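# Move one staple stick from the tray onto the table

## Task

Pick a single stick of staples out of the tray and set it down on the table with its legs pointing down, far enough from the tray that it is plainly separate.

## Robot and tools

Robot: two arms on a table, left_arm (base near y = +0.361 m) and right_arm (base near y = -0.303 m), each ending in a sixteen-motor hand: a left hand on left_arm, a right hand on right_arm. Cameras: cam_high, cam_low, cam_left_wrist, cam_right_wrist, all 896x504.

Scene frame: origin at table-top height, halfway between the two nominal arm bases; +x points out over the table, +y toward left_arm, +z up. Image left/right does not match arm names. Reported hand positions (metres) and quats (wxyz) are in this frame and may be off by a few centimetres, more at long reach.

Hand point axes: +z runs along straight fingers toward the tips; +y points out of the palm face; +x runs across the palm away from the thumb on the right hand, toward the thumb on the left hand. Straight fingertips end about 0.12 m out along +z; bending fingers curls the tips toward +y. A rigid mast near the wrist on the palm side can strike objects. The right arm sags under load, so it may need to be commanded higher than the desired height.

execute_actions(actions, cameras): actions is a list of up to 15 actions; each action is a table of up to 15 rows, one row per 1/30 s step, so one action lasts 0.5 s; if fewer rows are given, the last row is held. Every row is one flat list of 48 numbers, each in [-1, 1], covering both arms even if only one moves:
1-6: left_arm dx, dy, dz, rx, ry, rz.
7-22: left hand motor goals.
23-24: left current_limit, speed.
25-30: right_arm dx, dy, dz, rx, ry, rz.
31-46: right hand motor goals.
47-48: right current_limit, speed.

Arm numbers are offsets, not poses: they are measured in that arm's Hand target axes, from the Hand target as it stood when the action began. Every row in an action refers to that same starting target, not the previous row. Sending the same offset again in a new action moves the arm further. Scale: 1.0 equals 0.6 m for dx, dy, dz and 180 degrees for rx, ry, rz, which together form one rotation vector. Zeros re-request the current target; the hand point often rests short of it, and the remaining gap can be sent as an offset. Orientation requests are clipped to within 40 degrees of the measured orientation each step. Very small moves may not happen.

Hand numbers are absolute goal angles, not offsets, mapped linearly between each hinge's stops. Order for each hand: index_mcp, index_abd, index_pip, index_dip, thumb_cmc, thumb_axl, thumb_mcp, thumb_ipl, middle_mcp, middle_abd, middle_pip, middle_dip, ring_mcp, ring_abd, ring_pip, ring_dip. Brackets give the angle in degrees at +1, then at -1, then the straight value. Moving toward -1: _mcp curls at the knuckle toward the palm (-18, +128; +0.75); _abd swings the finger sideways away from the thumb (-60, +60; +0.00); _pip (-29, +108; +0.58); _dip (-21, +117; +0.70). thumb_cmc (-20, +120; +0.71) brings the thumb from beside the palm to in front of it; thumb_axl (-27, +140; +0.68) rolls the thumb about its own line; thumb_mcp (-69, +109; +0.23) and thumb_ipl (-77, +108; +0.17) bend it. A zero is a real goal, so to leave a hand alone, resend its hand_goal, hand_current_limit and hand_speed.

current_limit maps -1..+1 to 0..550 mA per motor (never below 11 mA); very low values may not lift a finger. speed maps to (speed + 1)/2 of 8.5 rad/s. At start these are +0.4 and -0.6; the last values written stay in effect. A finger grips only while its goal lies past the object's surface.

cameras: list of names, ["all"] or []. If omitted, images come only with an empty actions list. An unknown name voids the call. An empty actions list also shows the scene number and task.

Results per arm: end_effector_position, end_effector_quat_wxyz, Hand target (the clipped last command, base for the next offsets), joint positions, velocities ("within noise" means still), joint torques (numbers 3 and 4 wrap at ±28 N m), motor temperatures. Per hand, in motor order: hand_goal, hand_measured, hand_current_ma (positive pushes toward -1), hand_state (moving, goal, blocked, overload), plus hand_current_limit and hand_speed.

zoom_image(camera, region): enlarges [x0, y0, x1, y1] pixels (at most 504 by 504) of the latest image from cam_high, cam_low, cam_left_wrist or cam_right_wrist.

read_manual(section): returns only licence text; moves nothing.

finished_scene(scene): ends the scene given by number (1 to 3); irreversible. The stick must stay in place afterward without the robot holding it.

Hazards: avoid dropping the stick from height, releasing it while it moves, hard impacts, or strong presses on the table or tray. Never let the two hands or arms touch, including one hand gripping the other's fingers. Anything falling or left off the table fails the task. A motor drawing 495 mA or more for 5 s shuts down for 10 s. Arm motors reaching 100 °C drop that arm for 30 to 60 s; a MOTOR HOT line appears from 85 °C. Long holds, stretched poses and pushing at unreachable targets heat them. To stop pushing on something, command the target back past the hand point. Elapsed time, including thinking time, counts, and smooth low-effort motion is preferred. An outside nudge may briefly move loose objects.

Each tool is called after "Call:" as a command line: name --argument value for each argument, lists and objects as JSON in quotes; but a table of rows of numbers goes row by row, as --pt "numbers of a row", without its own name.

## Session

Call:
execute_actions --actions '[]'

Scene clock: 0.00 s.
left_arm: end_effector_position=(+0.3631, +0.0904, +0.3973) hand_goal=(+0.754, +0.000, +0.576, +0.696, +0.714, +0.678, +0.226, +0.168, +0.754, +0.000, +0.576, +0.696, +0.754, +0.000, +0.576, +0.696) hand_measured=(+0.754, +0.000, +0.576, +0.696, +0.714, +0.678, +0.226, +0.168, +0.754, +0.000, +0.576, +0.696, +0.754, +0.000, +0.576, +0.696) hand_current_ma=(+0, +0, +0, +0, +0, +0, +0, +0, +0, +0, +0, +0, +0, +0, +0, +0) hand_state=(goal, goal, goal, goal, goal, goal, goal, goal, goal, goal, goal, goal, goal, overload, goal, goal) hand_current_limit=0.40 hand_speed=-0.60 end_effector_quat_wxyz=(+0.307, +0.415, +0.746, +0.421) | right_arm: end_effector_position=(+0.3195, -0.5955, +0.1527) hand_goal=(+0.754, +0.000, +0.576, +0.696, +0.714, +0.678, +0.226, +0.168, +0.754, +0.000, +0.576, +0.696, +0.754, +0.000, +0.576, +0.696) hand_measured=(+0.754, +0.000, +0.576, +0.696, +0.714, +0.678, +0.226, +0.168, +0.754, +0.000, +0.576, +0.696, +0.754, +0.000, +0.576, +0.696) hand_current_ma=(+0, +0, +0, +0, +0, +0, +0, +0, +0, +0, +0, +0, +0, +0, +0, +0) hand_state=(goal, goal, goal, goal, goal, goal, goal, goal, goal, goal, goal, goal, goal, goal, goal, goal) hand_current_limit=0.40 hand_speed=-0.60 end_effector_quat_wxyz=(-0.105, +0.513, +0.851, -0.043)
Joint positions: left_arm=[-1.061 1.495 1.27 -1.078 -1.078 -1.391] | right_arm=[-0.81 1.622 1.261 -1.395 0.131 -1.252]
Joint velocities: within noise
Joint torques (N m): no reading
Motor temperatures (°C): left_arm=[24 28 33 23 24 24] | right_arm=[29 29 39 22 22 25]
Heat: left arm: hottest elbow 33 °C; right arm: hottest elbow 39 °C.
Hand target: left_arm +0.3652, +0.0872, +0.4103; +0.320, +0.406, +0.749, +0.415 | right_arm +0.3250, -0.6009, +0.1590; -0.097, +0.514, +0.851, -0.045

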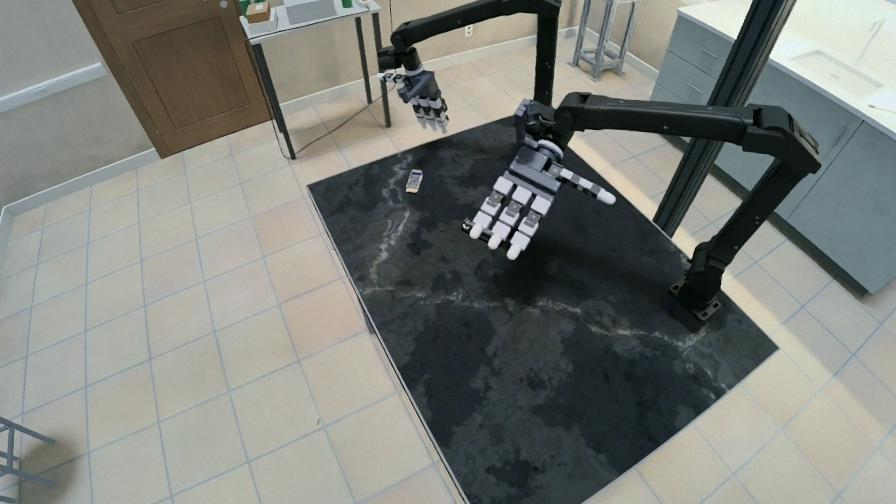

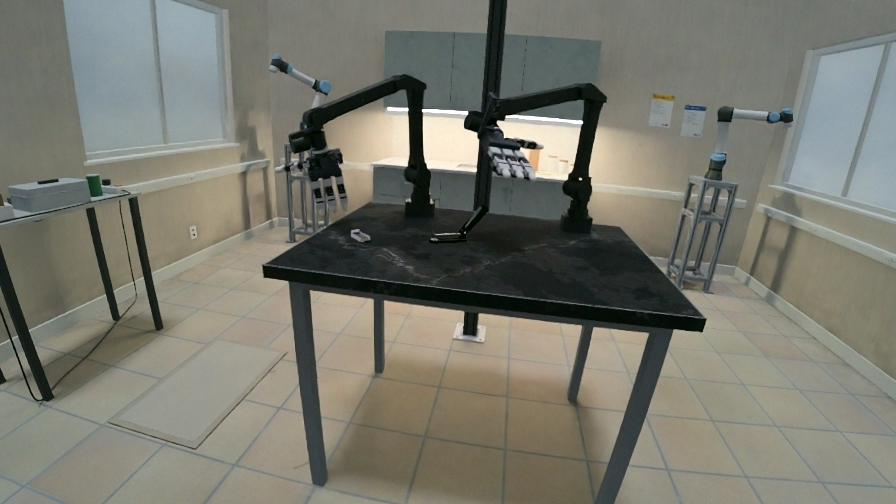

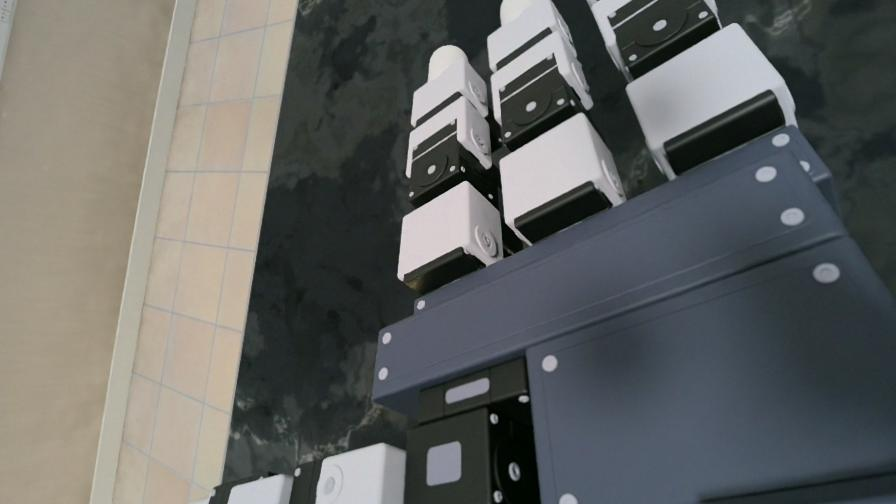

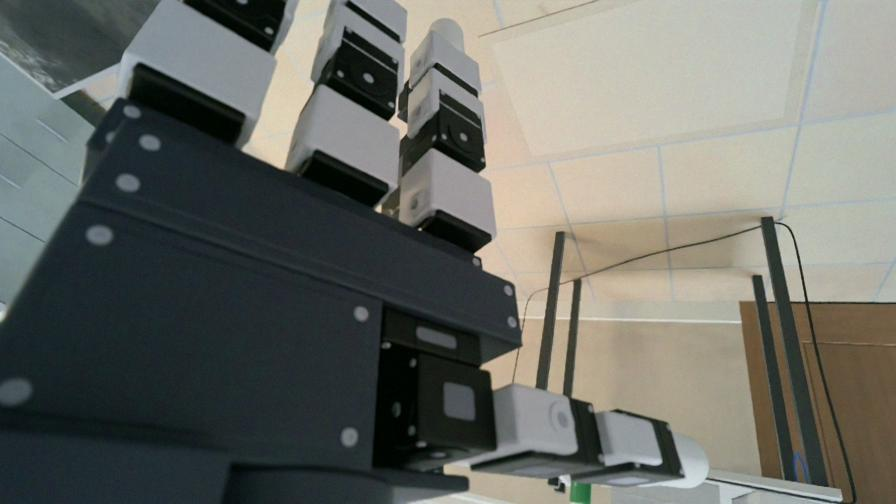

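Call:
zoom_image --camera "cam_high" --region '[390, 160, 440, 200]'

Call:
zoom_image --camera "cam_low" --region '[330, 215, 390, 250]'

Scaled by 10.080 from the camera's 896x504 image, which has a finer 1280x720 frame.

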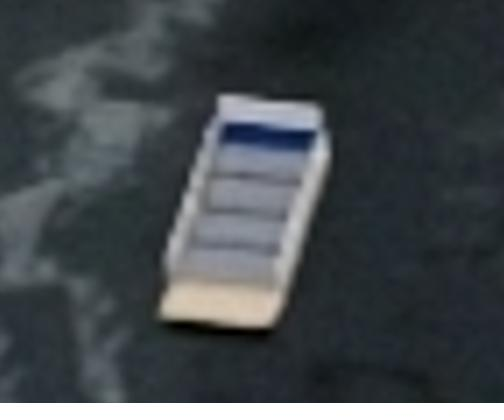

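Scaled by 8.400 from the camera's 896x504 image, which has a finer 1280x720 frame.

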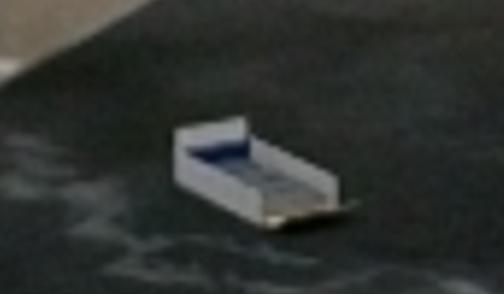

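Call:
execute_actions --actions '[[[0,0,0,0,0,0,0.754,0,0.576,0.696,0.714,0.678,0.226,0.168,0.754,0,0.576,0.696,0.754,0,0.576,0.696,0.4,-0.6,0.0079,-0.0118,-0.05,0,0,0,0.754,0,0.576,0.696,0.714,0.678,0.226,0.168,0.754,0,0.576,0.696,0.754,0,0.576,0.696,0.1,-0.7]],[[0,0,0,0,0,0,0.754,0,0.576,0.696,0.714,0.678,0.226,0.168,0.754,0,0.576,0.696,0.754,0,0.576,0.696,0.4,-0.6,0.0079,-0.0118,-0.07,0,0,0,0.754,0,0.576,0.696,0.714,0.678,0.226,0.168,0.754,0,0.576,0.696,0.754,0,0.576,0.696,0.1,-0.7]],[[0,0,0,0,0,0,0.754,0,0.576,0.696,0.714,0.678,0.226,0.168,0.754,0,0.576,0.696,0.754,0,0.576,0.696,0.4,-0.6,0.0079,-0.0118,-0.07,0,0,0,0.98,0,0.98,-0.15,0.714,0.678,0.226,0.168,0.98,0,0.98,-0.15,0.754,-0.3,-0.299,0.043,0.1,-0.7]],[[0,0,0,0,0,0,0.754,0,0.576,0.696,0.714,0.678,0.226,0.168,0.754,0,0.576,0.696,0.754,0,0.576,0.696,0.4,-0.6,0,0,0,-0.0143,-0.0007,0.069,0.98,0,0.98,-0.15,0.714,0.678,0.226,0.168,0.98,0,0.98,-0.15,0.754,-0.3,-0.299,0.043,0.1,-0.7]],[[0,0,0,0,0,0,0.754,0,0.576,0.696,0.714,0.678,0.226,0.168,0.754,0,0.576,0.696,0.754,0,0.576,0.696,0.4,-0.6,0,0,0,-0.0143,-0.0007,0.069,0.98,0,0.98,-0.15,0.714,0.678,0.226,0.168,0.98,0,0.98,-0.15,0.754,-0.3,-0.299,0.043,0.1,-0.7]],[[0,0,0,0,0,0,0.754,0,0.576,0.696,0.714,0.678,0.226,0.168,0.754,0,0.576,0.696,0.754,0,0.576,0.696,0.4,-0.6,0,0,0,-0.0143,-0.0007,0.069,0.98,0,0.98,-0.15,0.714,0.678,0.226,0.168,0.98,0,0.98,-0.15,0.754,-0.3,-0.299,0.043,0.1,-0.7]],[[0,0,0,0,0,0,0.754,0,0.576,0.696,0.714,0.678,0.226,0.168,0.754,0,0.576,0.696,0.754,0,0.576,0.696,0.4,-0.6,0,0,0,-0.0143,-0.0007,0.069,0.98,0,0.98,-0.15,0.714,0.678,0.226,0.168,0.98,0,0.98,-0.15,0.754,-0.3,-0.299,0.043,0.1,-0.7]],[[0,0,0,0,0,0,0.754,0,0.576,0.696,0.714,0.678,0.226,0.168,0.754,0,0.576,0.696,0.754,0,0.576,0.696,0.4,-0.6,0,0,0,-0.0143,-0.0007,0.069,0.98,0,0.98,-0.15,0.714,0.678,0.226,0.168,0.98,0,0.98,-0.15,0.754,-0.3,-0.299,0.043,0.1,-0.7]]]' --cameras '["cam_high","cam_right_wrist"]'

Scene clock: 36.07 s.
left_arm: end_effector_position=(+0.3631, +0.0904, +0.3973) hand_goal=(+0.754, +0.000, +0.576, +0.696, +0.714, +0.678, +0.226, +0.168, +0.754, +0.000, +0.576, +0.696, +0.754, +0.000, +0.576, +0.696) hand_measured=(+0.760, +0.000, +0.576, +0.696, +0.720, +0.678, +0.226, +0.168, +0.760, +0.000, +0.576, +0.696, +0.760, +0.000, +0.576, +0.696) hand_current_ma=(+2, +0, +0, +0, +2, +0, +0, +0, +2, +0, +0, +0, +2, +0, +0, +0) hand_state=(goal, goal, goal, goal, goal, goal, goal, goal, goal, goal, goal, goal, goal, overload, goal, goal) hand_current_limit=0.40 hand_speed=-0.60 end_effector_quat_wxyz=(+0.307, +0.415, +0.746, +0.421) | right_arm: end_effector_position=(+0.3249, -0.6039, +0.2771) hand_goal=(+0.980, +0.000, +0.980, -0.150, +0.714, +0.678, +0.226, +0.168, +0.980, +0.000, +0.980, -0.150, +0.754, -0.300, -0.298, +0.044) hand_measured=(+0.970, +0.000, +0.974, -0.148, +0.714, +0.678, +0.224, +0.168, +0.968, +0.000, +0.974, -0.148, +0.752, -0.294, -0.292, +0.048) hand_current_ma=(-5, +0, -2, +0, +0, +0, -1, +0, -6, +0, -1, +0, +0, +1, +2, +1) hand_state=(goal, goal, goal, goal, goal, goal, goal, goal, goal, goal, goal, goal, goal, goal, goal, goal) hand_current_limit=0.10 hand_speed=-0.70 end_effector_quat_wxyz=(-0.003, +0.884, +0.468, +0.001)
Joint positions: left_arm=[-1.061 1.495 1.27 -1.078 -1.078 -1.391] | right_arm=[-0.671 1.37 1.284 -1.489 -0.004 -0.042]
Joint torques (N m): left_arm=[1.32 -14.68 11.9 0.76 -1.07 0.08] | right_arm=[0.5 -11.52 6.84 0.64 0.03 0.02]
Motor temperatures (°C): left_arm=[24 28 43 23 26 24] | right_arm=[29 30 47 22 22 25]
Heat: left arm: hottest elbow 43 °C; right arm: hottest elbow 47 °C.
Hand target: left_arm +0.3652, +0.0872, +0.4103; +0.320, +0.406, +0.749, +0.415 | right_arm +0.3241, -0.6009, +0.2758; +0.000, +0.885, +0.465, +0.001
Off the commanded pose: left_arm 0.014 m, 2 deg | right_arm 0.003 m, 1 deg.
Images, in order (width x height): cam_high 896x504, cam_right_wrist 896x504.

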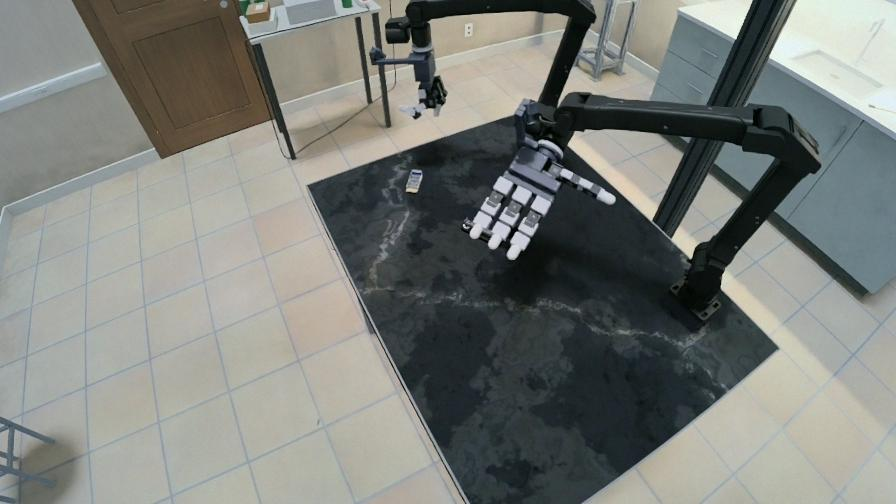

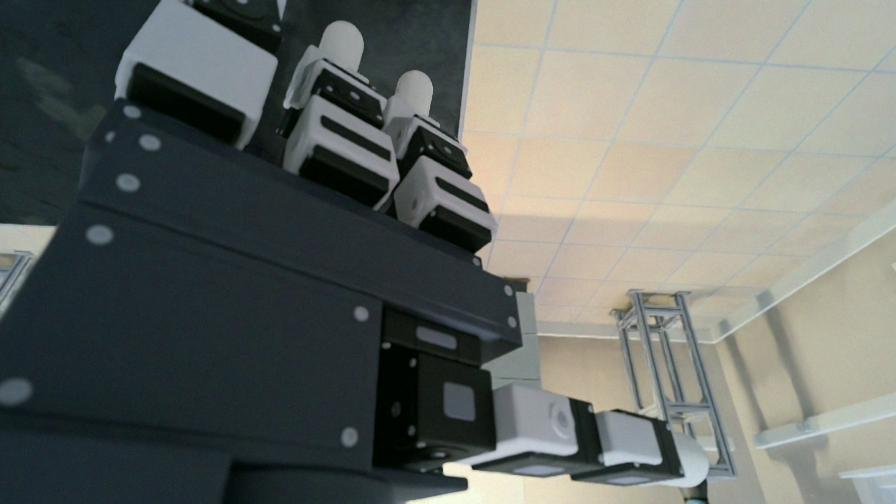

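Call:
execute_actions --actions '[[[0,0,0,0,0,0,0.754,0,0.576,0.696,0.714,0.678,0.226,0.168,0.754,0,0.576,0.696,0.754,0,0.576,0.696,0.4,-0.6,0.0514,0.0202,0.0083,0,0,0,1.0,0,0.98,-0.15,0.714,0.678,0.226,0.168,1.0,0,0.98,-0.15,0.754,-0.3,-0.299,0.043,0.1,-0.7]],[[0,0,0,0,0,0,0.754,0,0.576,0.696,0.714,0.678,0.226,0.168,0.754,0,0.576,0.696,0.754,0,0.576,0.696,0.4,-0.6,0.0514,0.0202,0.0083,0,0,0,1.0,0,0.98,-0.15,0.714,0.678,0.226,0.168,1.0,0,0.98,-0.15,0.754,-0.3,-0.299,0.043,0.1,-0.7]],[[0,0,0,0,0,0,0.754,0,0.576,0.696,0.714,0.678,0.226,0.168,0.754,0,0.576,0.696,0.754,0,0.576,0.696,0.4,-0.6,0.0514,0.0202,0.0083,0,0,0,1.0,0,0.98,-0.15,0.714,0.678,0.226,0.168,1.0,0,0.98,-0.15,0.754,-0.3,-0.299,0.043,0.1,-0.7]],[[0,0,0,0,0,0,0.754,0,0.576,0.696,0.714,0.678,0.226,0.168,0.754,0,0.576,0.696,0.754,0,0.576,0.696,0.4,-0.6,0.0514,0.0202,0.0083,0,0,0,1.0,0,0.98,-0.15,0.714,0.678,0.226,0.168,1.0,0,0.98,-0.15,0.754,-0.3,-0.299,0.043,0.1,-0.7]],[[0,0,0,0,0,0,0.754,0,0.576,0.696,0.714,0.678,0.226,0.168,0.754,0,0.576,0.696,0.754,0,0.576,0.696,0.4,-0.6,0.0514,0.0202,0.0083,0,0,0,1.0,0,0.98,-0.15,0.714,0.678,0.226,0.168,1.0,0,0.98,-0.15,0.754,-0.3,-0.299,0.043,0.1,-0.7]],[[0,0,0,0,0,0,0.754,0,0.576,0.696,0.714,0.678,0.226,0.168,0.754,0,0.576,0.696,0.754,0,0.576,0.696,0.4,-0.6,0.0514,0.0202,0.0083,0,0,0,1.0,0,0.98,-0.15,0.714,0.678,0.226,0.168,1.0,0,0.98,-0.15,0.754,-0.3,-0.299,0.043,0.1,-0.7]]]' --cameras '["cam_high","cam_low","cam_right_wrist"]'

Call:
zoom_image --camera "cam_right_wrist" --region '[260, 0, 520, 150]'

Scene clock: 46.67 s.
left_arm: end_effector_position=(+0.3631, +0.0904, +0.3973) hand_goal=(+0.754, +0.000, +0.576, +0.696, +0.714, +0.678, +0.226, +0.168, +0.754, +0.000, +0.576, +0.696, +0.754, +0.000, +0.576, +0.696) hand_measured=(+0.760, +0.000, +0.576, +0.696, +0.720, +0.678, +0.226, +0.168, +0.760, +0.000, +0.576, +0.696, +0.760, +0.000, +0.576, +0.696) hand_current_ma=(+2, +0, +0, +0, +2, +0, +0, +0, +2, +0, +0, +0, +2, +0, +0, +0) hand_state=(goal, goal, goal, goal, goal, goal, goal, goal, goal, goal, goal, goal, goal, overload, goal, goal) hand_current_limit=0.40 hand_speed=-0.60 end_effector_quat_wxyz=(+0.307, +0.415, +0.746, +0.421) | right_arm: end_effector_position=(+0.4710, -0.4835, +0.2279) hand_goal=(+1.000, +0.000, +0.980, -0.150, +0.714, +0.678, +0.226, +0.168, +1.000, +0.000, +0.980, -0.150, +0.754, -0.300, -0.298, +0.044) hand_measured=(+0.990, +0.000, +0.974, -0.148, +0.714, +0.678, +0.224, +0.168, +0.988, +0.000, +0.976, -0.148, +0.754, -0.296, -0.292, +0.048) hand_current_ma=(-4, +0, -2, +0, +0, +0, -1, +0, -6, +0, -1, +0, +0, +1, +1, +1) hand_state=(goal, goal, goal, goal, goal, goal, goal, goal, goal, goal, goal, goal, goal, goal, goal, goal) hand_current_limit=0.10 hand_speed=-0.70 end_effector_quat_wxyz=(-0.015, +0.882, +0.471, -0.015)
Joint positions: left_arm=[-1.061 1.495 1.27 -1.078 -1.078 -1.391] | right_arm=[-0.275 1.624 1.441 -1.431 -0.003 0.347]
Joint torques (N m): left_arm=[1.2 -14.62 11.92 0.72 -1.07 0.08] | right_arm=[-0.21 -13.98 11.63 0.16 0.05 0.02]
Heat: left arm: hottest elbow 44 °C; right arm: hottest elbow 48 °C.
Hand target: left_arm +0.3652, +0.0872, +0.4103; +0.320, +0.406, +0.749, +0.415 | right_arm +0.4891, -0.4898, +0.2460; +0.000, +0.885, +0.465, +0.000
Off the commanded pose: left_arm 0.014 m, 2 deg | right_arm 0.026 m, 3 deg.
Images, in order (width x height): cam_high 896x504, cam_low 896x504, cam_right_wrist 896x504.

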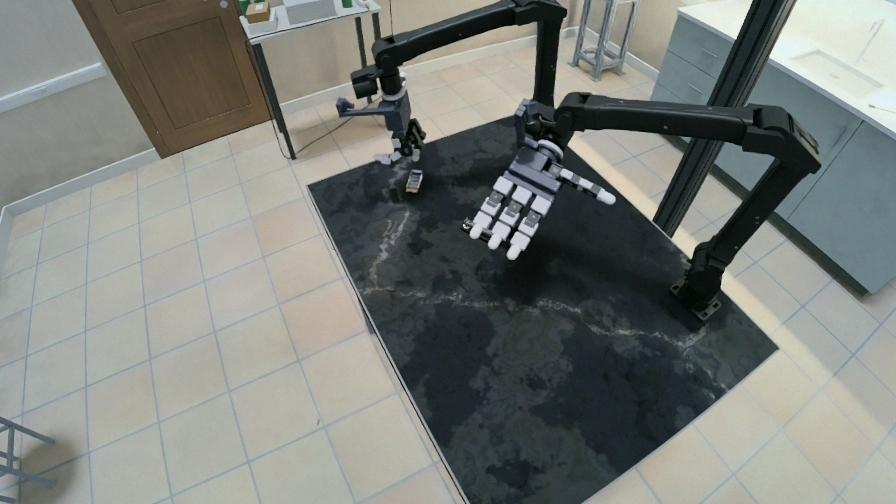

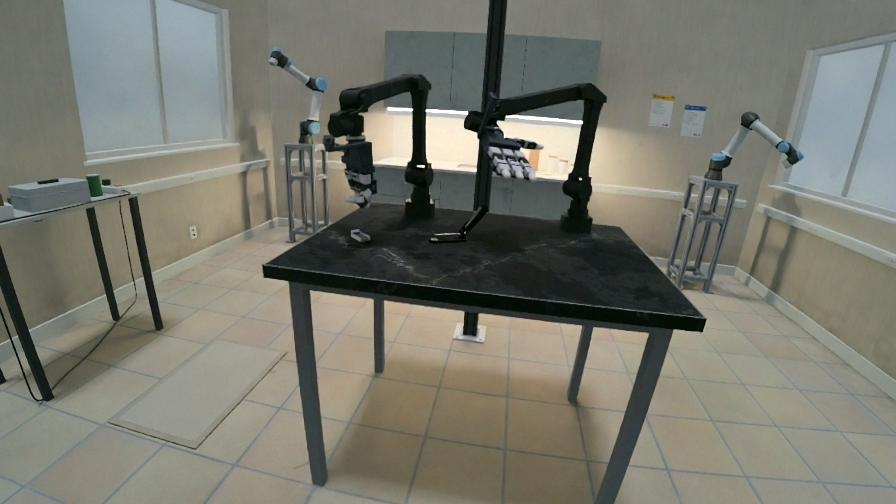

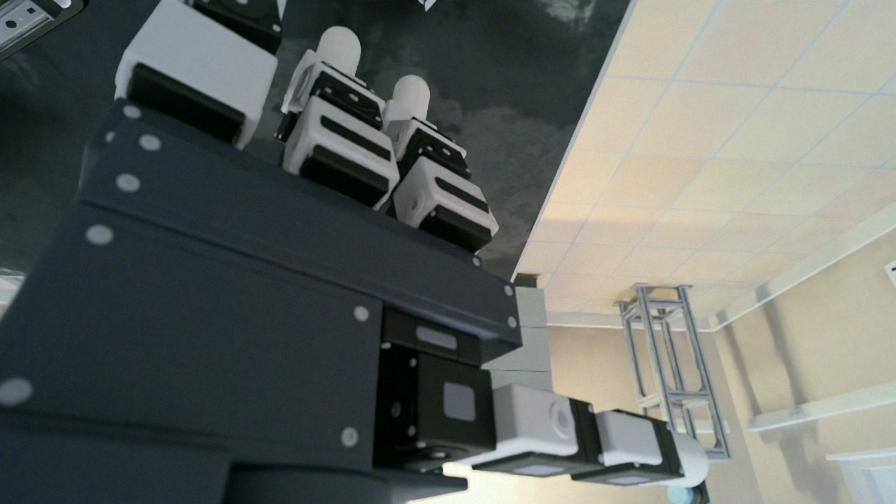

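Scaled by 1.938 from the camera's 896x504 image, which has a finer 1280x720 frame.

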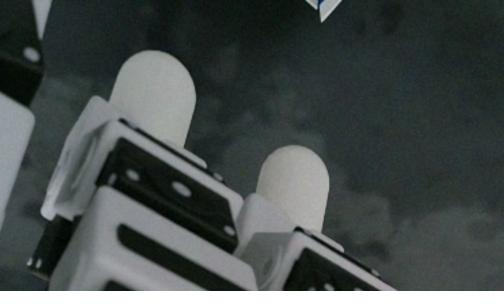

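Call:
execute_actions --actions '[[[0,0,0,0,0,0,0.754,0,0.576,0.696,0.714,0.678,0.226,0.168,0.754,0,0.576,0.696,0.754,0,0.576,0.696,0.4,-0.6,0.0108,-0.0088,0.0444,0,0,0,1.0,0,0.98,-0.15,0.714,0.678,0.226,0.168,1.0,0,0.98,-0.15,0.754,-0.3,-0.299,0.043,0.1,-0.7]],[[0,0,0,0,0,0,0.754,0,0.576,0.696,0.714,0.678,0.226,0.168,0.754,0,0.576,0.696,0.754,0,0.576,0.696,0.4,-0.6,0.0108,-0.0088,0.0444,0,0,0,1.0,0,0.98,-0.15,0.714,0.678,0.226,0.168,1.0,0,0.98,-0.15,0.754,-0.3,-0.299,0.043,0.1,-0.7]],[[0,0,0,0,0,0,0.754,0,0.576,0.696,0.714,0.678,0.226,0.168,0.754,0,0.576,0.696,0.754,0,0.576,0.696,0.4,-0.6,0.0108,-0.0088,0.0444,0,0,0,1.0,0,0.98,-0.15,0.714,0.678,0.226,0.168,1.0,0,0.98,-0.15,0.754,-0.3,-0.299,0.043,0.1,-0.7]]]' --cameras '["cam_high","cam_low","cam_right_wrist"]'

Call:
zoom_image --camera "cam_right_wrist" --region '[300, 0, 500, 120]'

Call:
zoom_image --camera "cam_low" --region '[330, 205, 390, 250]'

Scene clock: 67.90 s.
left_arm: end_effector_position=(+0.3631, +0.0904, +0.3973) hand_goal=(+0.754, +0.000, +0.576, +0.696, +0.714, +0.678, +0.226, +0.168, +0.754, +0.000, +0.576, +0.696, +0.754, +0.000, +0.576, +0.696) hand_measured=(+0.760, +0.000, +0.576, +0.696, +0.720, +0.678, +0.226, +0.168, +0.760, +0.000, +0.576, +0.696, +0.760, +0.000, +0.576, +0.696) hand_current_ma=(+2, +0, +0, +0, +2, +0, +0, +0, +2, +0, +0, +0, +2, +0, +0, +0) hand_state=(goal, goal, goal, goal, goal, goal, goal, goal, goal, goal, goal, goal, goal, overload, goal, goal) hand_current_limit=0.40 hand_speed=-0.60 end_effector_quat_wxyz=(+0.307, +0.415, +0.746, +0.421) | right_arm: end_effector_position=(+0.4882, -0.4675, +0.1756) hand_goal=(+1.000, +0.000, +0.980, -0.150, +0.714, +0.678, +0.226, +0.168, +1.000, +0.000, +0.980, -0.150, +0.754, -0.300, -0.298, +0.044) hand_measured=(+0.990, +0.000, +0.974, -0.148, +0.714, +0.678, +0.224, +0.168, +0.990, +0.000, +0.976, -0.148, +0.754, -0.296, -0.292, +0.048) hand_current_ma=(-4, +0, -2, +0, +0, +0, -1, +0, -5, +0, -1, +0, +0, +1, +1, +1) hand_state=(goal, goal, goal, goal, goal, goal, goal, goal, goal, goal, goal, goal, goal, goal, goal, goal) hand_current_limit=0.10 hand_speed=-0.70 end_effector_quat_wxyz=(+0.003, +0.884, +0.468, +0.005)
Joint positions: left_arm=[-1.061 1.495 1.27 -1.078 -1.078 -1.391] | right_arm=[-0.233 1.66 1.335 -1.233 -0.002 0.396]
Joint torques (N m): left_arm=[1.38 -14.86 11.95 0.84 -1.06 0.07] | right_arm=[0.38 -14.27 6.64 0.68 0.02 0]
Motor temperatures (°C): left_arm=[24 28 46 23 27 24] | right_arm=[29 32 52 22 22 25]
Heat: left arm: hottest elbow 46 °C; right arm: hottest elbow 52 °C.
Hand target: left_arm +0.3652, +0.0872, +0.4103; +0.320, +0.406, +0.749, +0.415 | right_arm +0.4872, -0.4649, +0.1663; +0.000, +0.885, +0.465, +0.001
Off the commanded pose: left_arm 0.014 m, 2 deg | right_arm 0.010 m, 1 deg.
Images, in order (width x height): cam_high 896x504, cam_low 896x504, cam_right_wrist 896x504.

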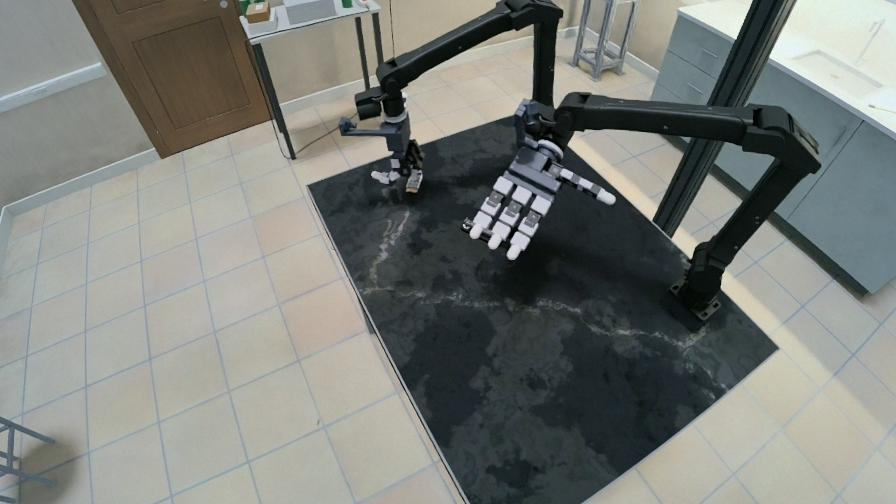

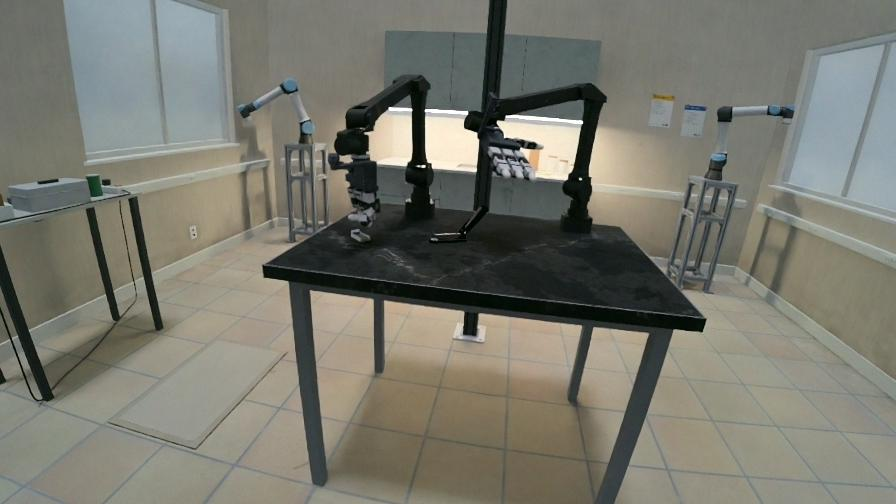

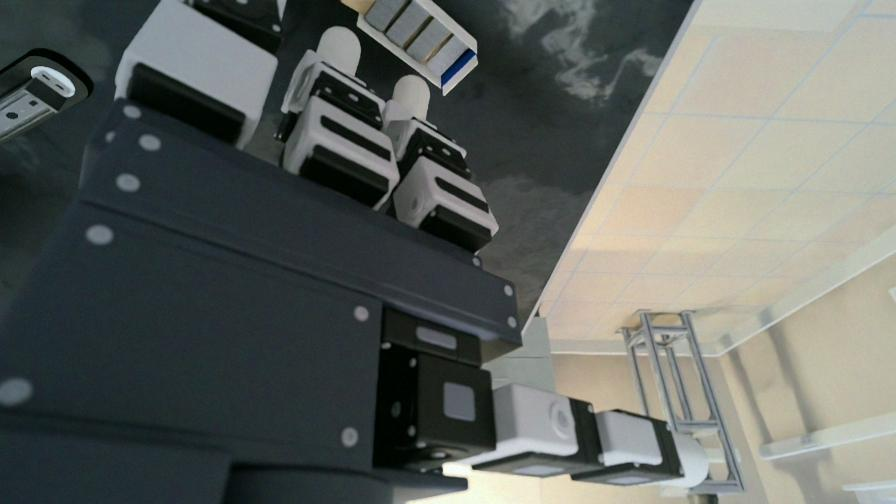

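Scaled by 2.520 from the camera's 896x504 image, which has a finer 1280x720 frame.

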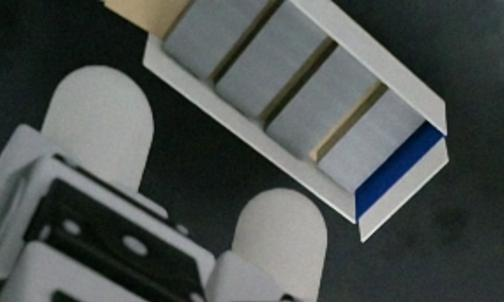

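Scaled by 8.400 from the camera's 896x504 image, which has a finer 1280x720 frame.

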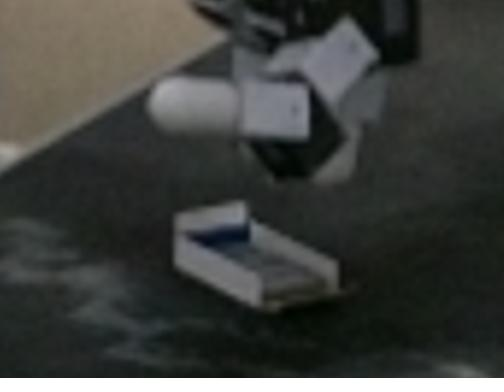

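Call:
execute_actions --actions '[[[0,0,0,0,0,0,0.754,0,0.576,0.696,0.714,0.678,0.226,0.168,0.754,0,0.576,0.696,0.754,0,0.576,0.696,0.4,-0.6,-0.0322,0.0138,0,0,0,0,1.0,-0.07,0.96,-0.125,0.714,0.678,0.226,0.168,1.0,0.07,0.98,-0.15,0.754,-0.4,-0.299,0.043,0.1,-0.7]],[[0,0,0,0,0,0,0.754,0,0.576,0.696,0.714,0.678,0.226,0.168,0.754,0,0.576,0.696,0.754,0,0.576,0.696,0.4,-0.6,0,0,0.042,0,0,0,1.0,-0.07,0.96,-0.125,0.714,0.678,0.226,0.168,1.0,0.07,0.98,-0.15,0.754,-0.4,-0.299,0.043,0.1,-0.7]]]' --cameras '["cam_high","cam_low","cam_right_wrist"]'

Call:
zoom_image --camera "cam_right_wrist" --region '[300, 0, 500, 120]'

Call:
zoom_image --camera "cam_low" --region '[330, 205, 390, 250]'

Call:
zoom_image --camera "cam_high" --region '[385, 150, 445, 200]'

Scene clock: 93.57 s.
left_arm: end_effector_position=(+0.3631, +0.0904, +0.3973) hand_goal=(+0.754, +0.000, +0.576, +0.696, +0.714, +0.678, +0.226, +0.168, +0.754, +0.000, +0.576, +0.696, +0.754, +0.000, +0.576, +0.696) hand_measured=(+0.760, +0.000, +0.576, +0.696, +0.720, +0.678, +0.226, +0.168, +0.760, +0.000, +0.576, +0.696, +0.760, +0.000, +0.576, +0.696) hand_current_ma=(+2, +0, +0, +0, +2, +0, +0, +0, +2, +0, +0, +0, +2, +0, +0, +0) hand_state=(goal, goal, goal, goal, goal, goal, goal, goal, goal, goal, goal, goal, goal, overload, goal, goal) hand_current_limit=0.40 hand_speed=-0.60 end_effector_quat_wxyz=(+0.307, +0.415, +0.746, +0.421) | right_arm: end_effector_position=(+0.4841, -0.4849, +0.1497) hand_goal=(+1.000, -0.070, +0.960, -0.124, +0.714, +0.678, +0.226, +0.168, +1.000, +0.070, +0.980, -0.150, +0.754, -0.400, -0.298, +0.044) hand_measured=(+0.990, -0.066, +0.960, -0.126, +0.714, +0.678, +0.224, +0.168, +0.990, +0.066, +0.976, -0.148, +0.754, -0.394, -0.292, +0.048) hand_current_ma=(-4, +1, +0, +0, +0, +0, -1, +0, -5, +0, -1, +0, +0, +1, +1, +1) hand_state=(goal, goal, goal, goal, goal, goal, goal, goal, goal, goal, goal, goal, goal, goal, goal, goal) hand_current_limit=0.10 hand_speed=-0.70 end_effector_quat_wxyz=(+0.003, +0.888, +0.460, +0.005)
Joint positions: left_arm=[-1.061 1.495 1.27 -1.078 -1.078 -1.391] | right_arm=[-0.267 1.686 1.296 -1.17 -0.001 0.379]
Joint torques (N m): left_arm=[1.61 -14.74 11.97 0.7 -1.09 0.06] | right_arm=[-0.38 -14.74 6.46 0.69 0 -0.21]
Heat: left arm: hottest elbow 47 °C; right arm: hottest elbow 50 °C.
Hand target: left_arm +0.3652, +0.0872, +0.4103; +0.320, +0.406, +0.749, +0.415 | right_arm +0.4829, -0.4855, +0.1408; +0.000, +0.885, +0.465, +0.000
Off the commanded pose: left_arm 0.014 m, 2 deg | right_arm 0.009 m, 1 deg.
Images, in order (width x height): cam_high 896x504, cam_low 896x504, cam_right_wrist 896x504.

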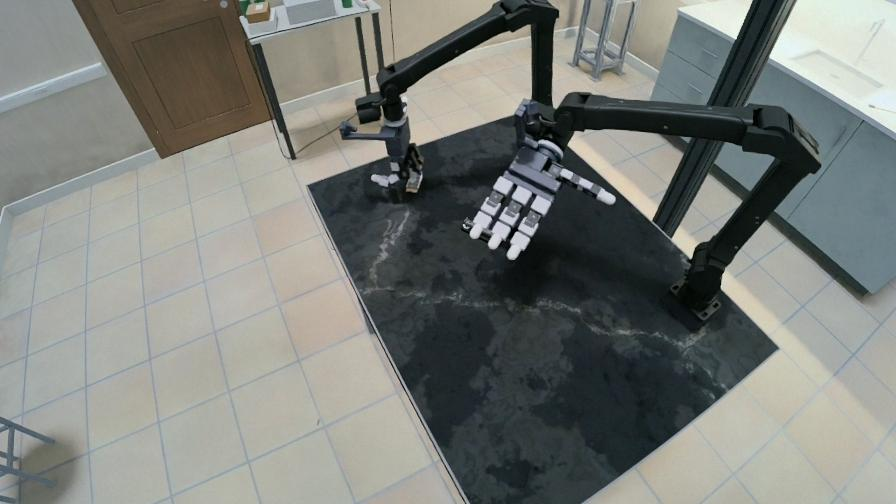

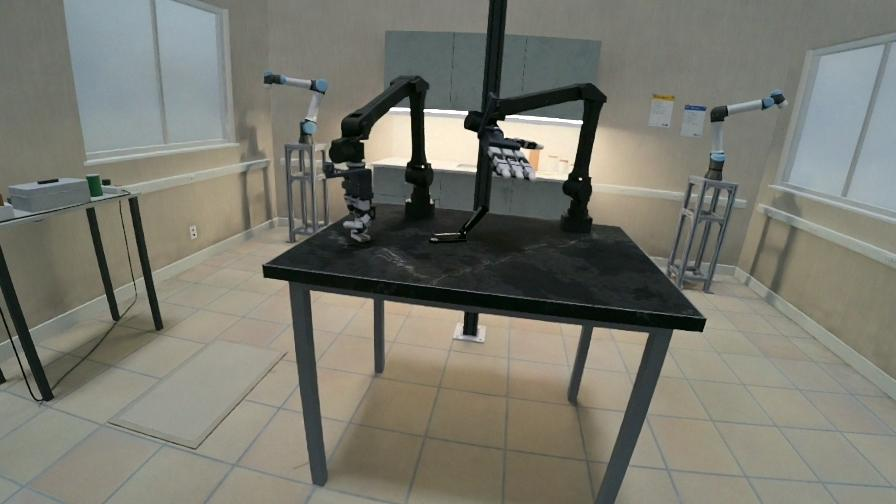

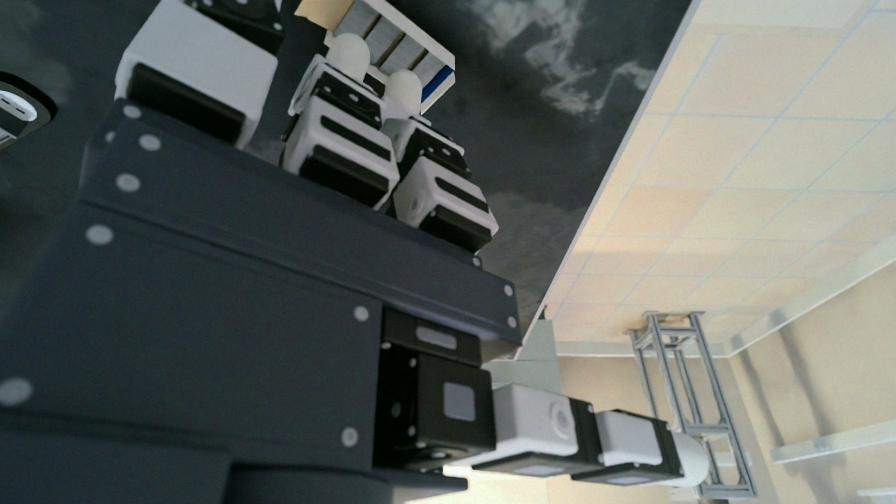

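Scaled by 2.520 from the camera's 896x504 image, which has a finer 1280x720 frame.

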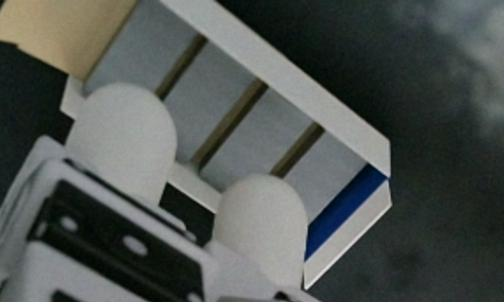

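Scaled by 8.400 from the camera's 896x504 image, which has a finer 1280x720 frame.

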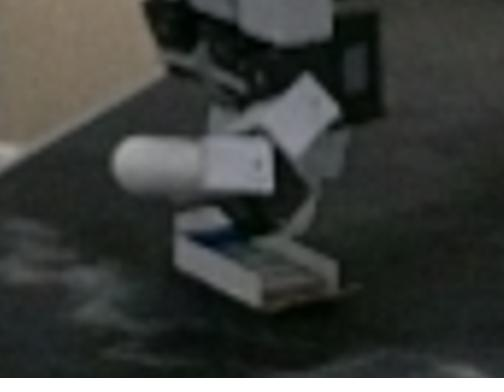

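Scaled by 8.400 from the camera's 896x504 image, which has a finer 1280x720 frame.

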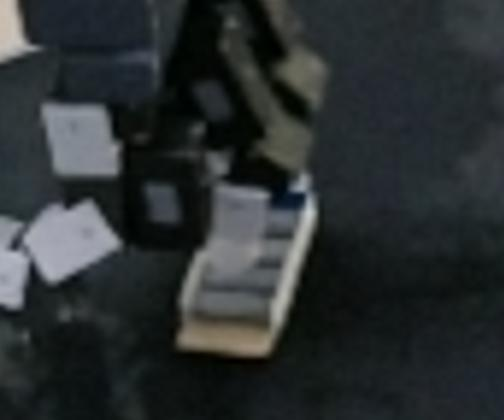

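Call:
execute_actions --actions '[[[0,0,0,0,0,0,0.754,0,0.576,0.696,0.714,0.678,0.226,0.168,0.754,0,0.576,0.696,0.754,0,0.576,0.696,0.4,-0.6,0,-0.005,0.014,0,0,0,1.0,-0.07,0.96,-0.125,0.714,0.678,0.226,0.168,1.0,0.07,0.98,-0.15,0.754,-0.4,-0.299,0.043,0.1,-0.7]],[[0,0,0,0,0,0,0.754,0,0.576,0.696,0.714,0.678,0.226,0.168,0.754,0,0.576,0.696,0.754,0,0.576,0.696,0.4,-0.6,0,0,0.014,0,0,0,1.0,-0.07,0.96,-0.125,0.714,0.678,0.226,0.168,1.0,0.07,0.98,-0.15,0.754,-0.4,-0.299,0.043,0.1,-0.7]]]' --cameras '["cam_low","cam_right_wrist"]'

Call:
zoom_image --camera "cam_right_wrist" --region '[300, 0, 500, 120]'

Scene clock: 107.97 s.
left_arm: end_effector_position=(+0.3631, +0.0904, +0.3973) hand_goal=(+0.754, +0.000, +0.576, +0.696, +0.714, +0.678, +0.226, +0.168, +0.754, +0.000, +0.576, +0.696, +0.754, +0.000, +0.576, +0.696) hand_measured=(+0.760, +0.000, +0.576, +0.696, +0.720, +0.678, +0.226, +0.168, +0.760, +0.000, +0.576, +0.696, +0.760, +0.000, +0.576, +0.696) hand_current_ma=(+2, +0, +0, +0, +2, +0, +0, +0, +2, +0, +0, +0, +2, +0, +0, +0) hand_state=(goal, goal, goal, goal, goal, goal, goal, goal, goal, goal, goal, goal, goal, overload, goal, goal) hand_current_limit=0.40 hand_speed=-0.60 end_effector_quat_wxyz=(+0.307, +0.415, +0.746, +0.421) | right_arm: end_effector_position=(+0.4827, -0.4845, +0.1365) hand_goal=(+1.000, -0.070, +0.960, -0.124, +0.714, +0.678, +0.226, +0.168, +1.000, +0.070, +0.980, -0.150, +0.754, -0.400, -0.298, +0.044) hand_measured=(+0.990, -0.066, +0.960, -0.126, +0.714, +0.678, +0.224, +0.168, +0.990, +0.066, +0.976, -0.148, +0.754, -0.394, -0.292, +0.048) hand_current_ma=(-4, +1, +0, +0, +0, +0, -1, +0, -5, +0, -1, +0, +0, +1, +1, +1) hand_state=(goal, goal, goal, goal, goal, goal, goal, goal, goal, goal, goal, goal, goal, goal, goal, goal) hand_current_limit=0.10 hand_speed=-0.70 end_effector_quat_wxyz=(+0.006, +0.888, +0.461, +0.007)
Joint positions: left_arm=[-1.061 1.495 1.27 -1.078 -1.078 -1.391] | right_arm=[-0.267 1.693 1.266 -1.125 -0.001 0.378]
Joint torques (N m): left_arm=[1.2 -14.86 11.99 0.66 -1.07 0.1] | right_arm=[-0.21 -14.21 6.23 0.66 0 -0.19]
Heat: left arm: hottest elbow 48 °C; right arm: hottest elbow 50 °C.
Hand target: left_arm +0.3652, +0.0872, +0.4103; +0.320, +0.406, +0.749, +0.415 | right_arm +0.4805, -0.4837, +0.1241; +0.000, +0.885, +0.465, +0.000
Off the commanded pose: left_arm 0.014 m, 2 deg | right_arm 0.013 m, 1 deg.
Images, in order (width x height): cam_low 896x504, cam_right_wrist 896x504.

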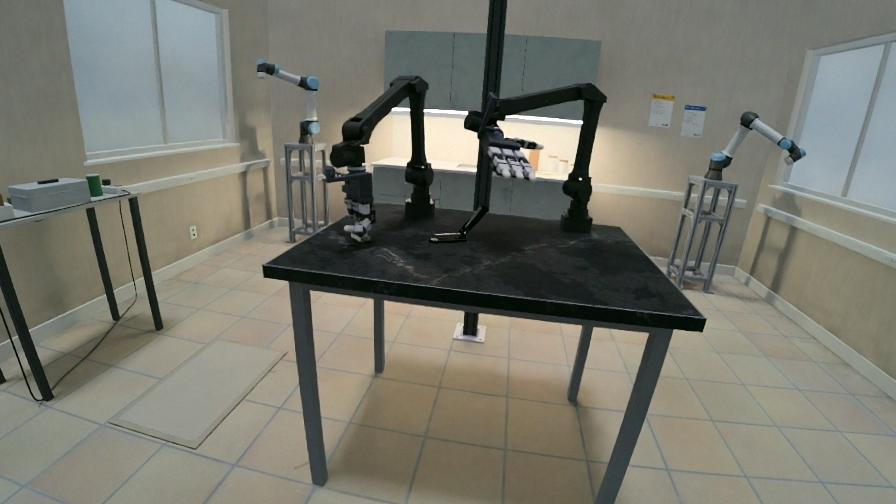

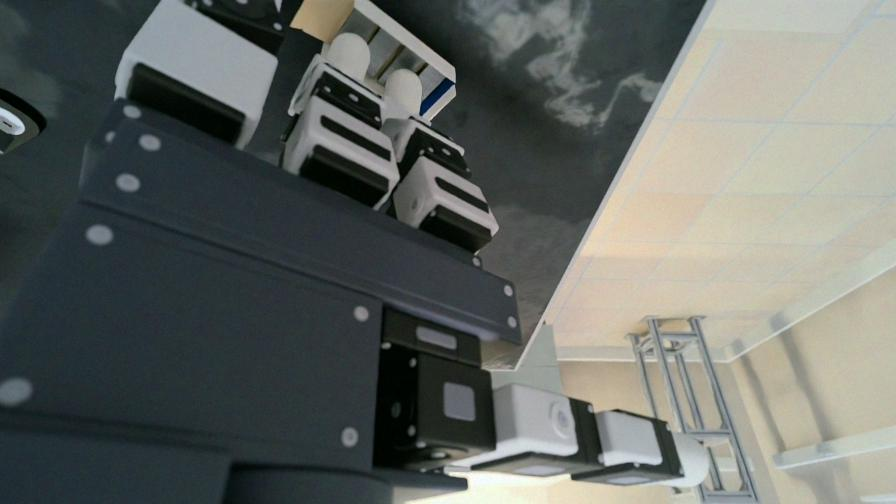

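Scaled by 2.520 from the camera's 896x504 image, which has a finer 1280x720 frame.

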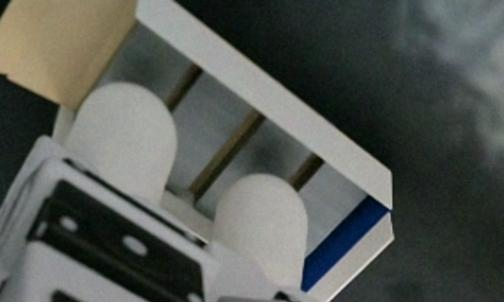

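Call:
execute_actions --actions '[[[0,0,0,0,0,0,0.754,0,0.576,0.696,0.714,0.678,0.226,0.168,0.754,0,0.576,0.696,0.754,0,0.576,0.696,0.4,-0.6,0,0,0.012,0,0,0,1.0,-0.07,0.96,-0.125,0.714,0.678,0.226,0.168,1.0,0.07,0.98,-0.15,0.754,-0.4,-0.299,0.043,0.1,-0.7]],[[0,0,0,0,0,0,0.754,0,0.576,0.696,0.714,0.678,0.226,0.168,0.754,0,0.576,0.696,0.754,0,0.576,0.696,0.4,-0.6,0,0,0.01,0,0,0,1.0,-0.07,0.96,-0.125,0.714,0.678,0.226,0.168,1.0,0.07,0.98,-0.15,0.754,-0.4,-0.299,0.043,0.1,-0.7]]]' --cameras '["cam_low","cam_right_wrist"]'

Call:
zoom_image --camera "cam_right_wrist" --region '[300, 0, 500, 120]'

Scene clock: 115.87 s.
left_arm: end_effector_position=(+0.3631, +0.0904, +0.3973) hand_goal=(+0.754, +0.000, +0.576, +0.696, +0.714, +0.678, +0.226, +0.168, +0.754, +0.000, +0.576, +0.696, +0.754, +0.000, +0.576, +0.696) hand_measured=(+0.760, +0.000, +0.576, +0.696, +0.720, +0.678, +0.226, +0.168, +0.760, +0.000, +0.576, +0.696, +0.760, +0.000, +0.576, +0.696) hand_current_ma=(+2, +0, +0, +0, +2, +0, +0, +0, +2, +0, +0, +0, +2, +0, +0, +0) hand_state=(goal, goal, goal, goal, goal, goal, goal, goal, goal, goal, goal, goal, goal, overload, goal, goal) hand_current_limit=0.40 hand_speed=-0.60 end_effector_quat_wxyz=(+0.307, +0.415, +0.746, +0.421) | right_arm: end_effector_position=(+0.4843, -0.4851, +0.1316) hand_goal=(+1.000, -0.070, +0.960, -0.124, +0.714, +0.678, +0.226, +0.168, +1.000, +0.070, +0.980, -0.150, +0.754, -0.400, -0.298, +0.044) hand_measured=(+1.000, -0.068, +0.968, -0.128, +0.714, +0.678, +0.224, +0.168, +0.998, +0.068, +0.978, -0.148, +0.754, -0.394, -0.292, +0.048) hand_current_ma=(+0, +0, +3, -1, +0, +0, -1, +0, +0, +0, +0, +0, +0, +1, +1, +1) hand_state=(goal, goal, goal, goal, goal, goal, goal, goal, goal, goal, goal, goal, goal, goal, goal, goal) hand_current_limit=0.10 hand_speed=-0.70 end_effector_quat_wxyz=(+0.009, +0.888, +0.461, +0.011)
Joint positions: left_arm=[-1.061 1.495 1.27 -1.078 -1.078 -1.391] | right_arm=[-0.267 1.698 1.256 -1.101 -0.001 0.378]
Joint torques (N m): left_arm=[1.2 -14.8 12.04 0.73 -1.06 0.08] | right_arm=[-0.21 -13.27 5.6 1.09 -0.03 -0.18]
Heat: left arm: hottest elbow 48 °C; right arm: hottest elbow 50 °C.
Hand target: left_arm +0.3652, +0.0872, +0.4103; +0.320, +0.406, +0.749, +0.415 | right_arm +0.4805, -0.4838, +0.1108; +0.000, +0.885, +0.465, +0.000
Off the commanded pose: left_arm 0.014 m, 2 deg | right_arm 0.021 m, 2 deg.
Images, in order (width x height): cam_low 896x504, cam_right_wrist 896x504.

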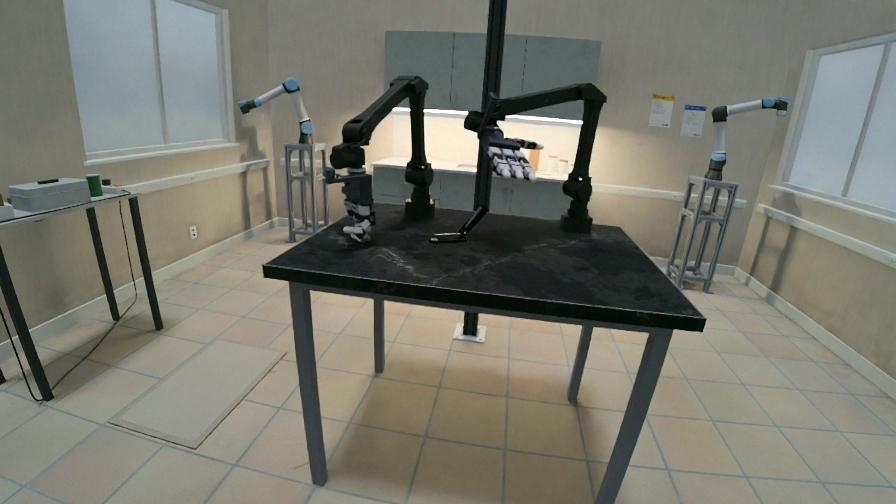

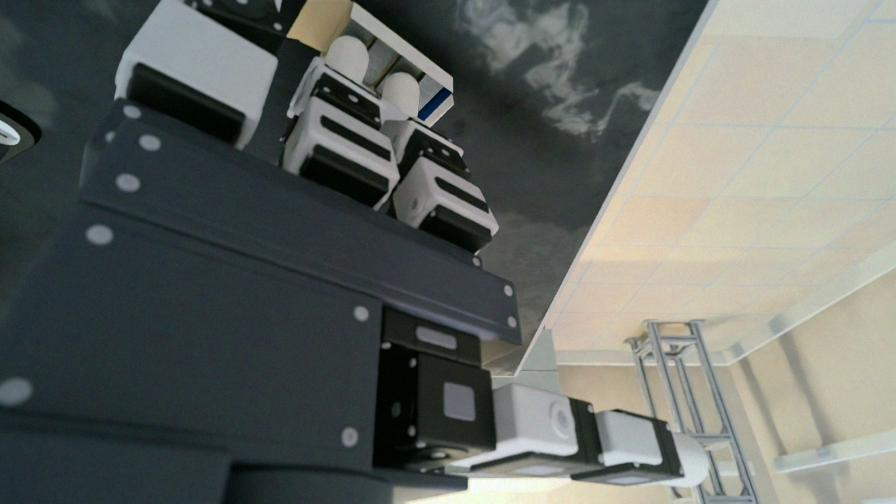

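Scaled by 2.520 from the camera's 896x504 image, which has a finer 1280x720 frame.

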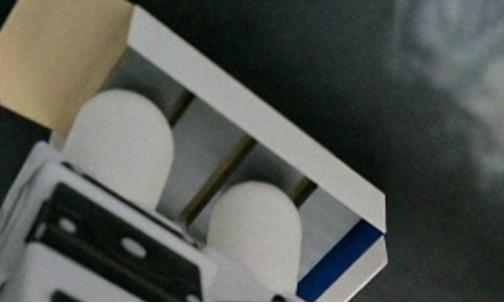

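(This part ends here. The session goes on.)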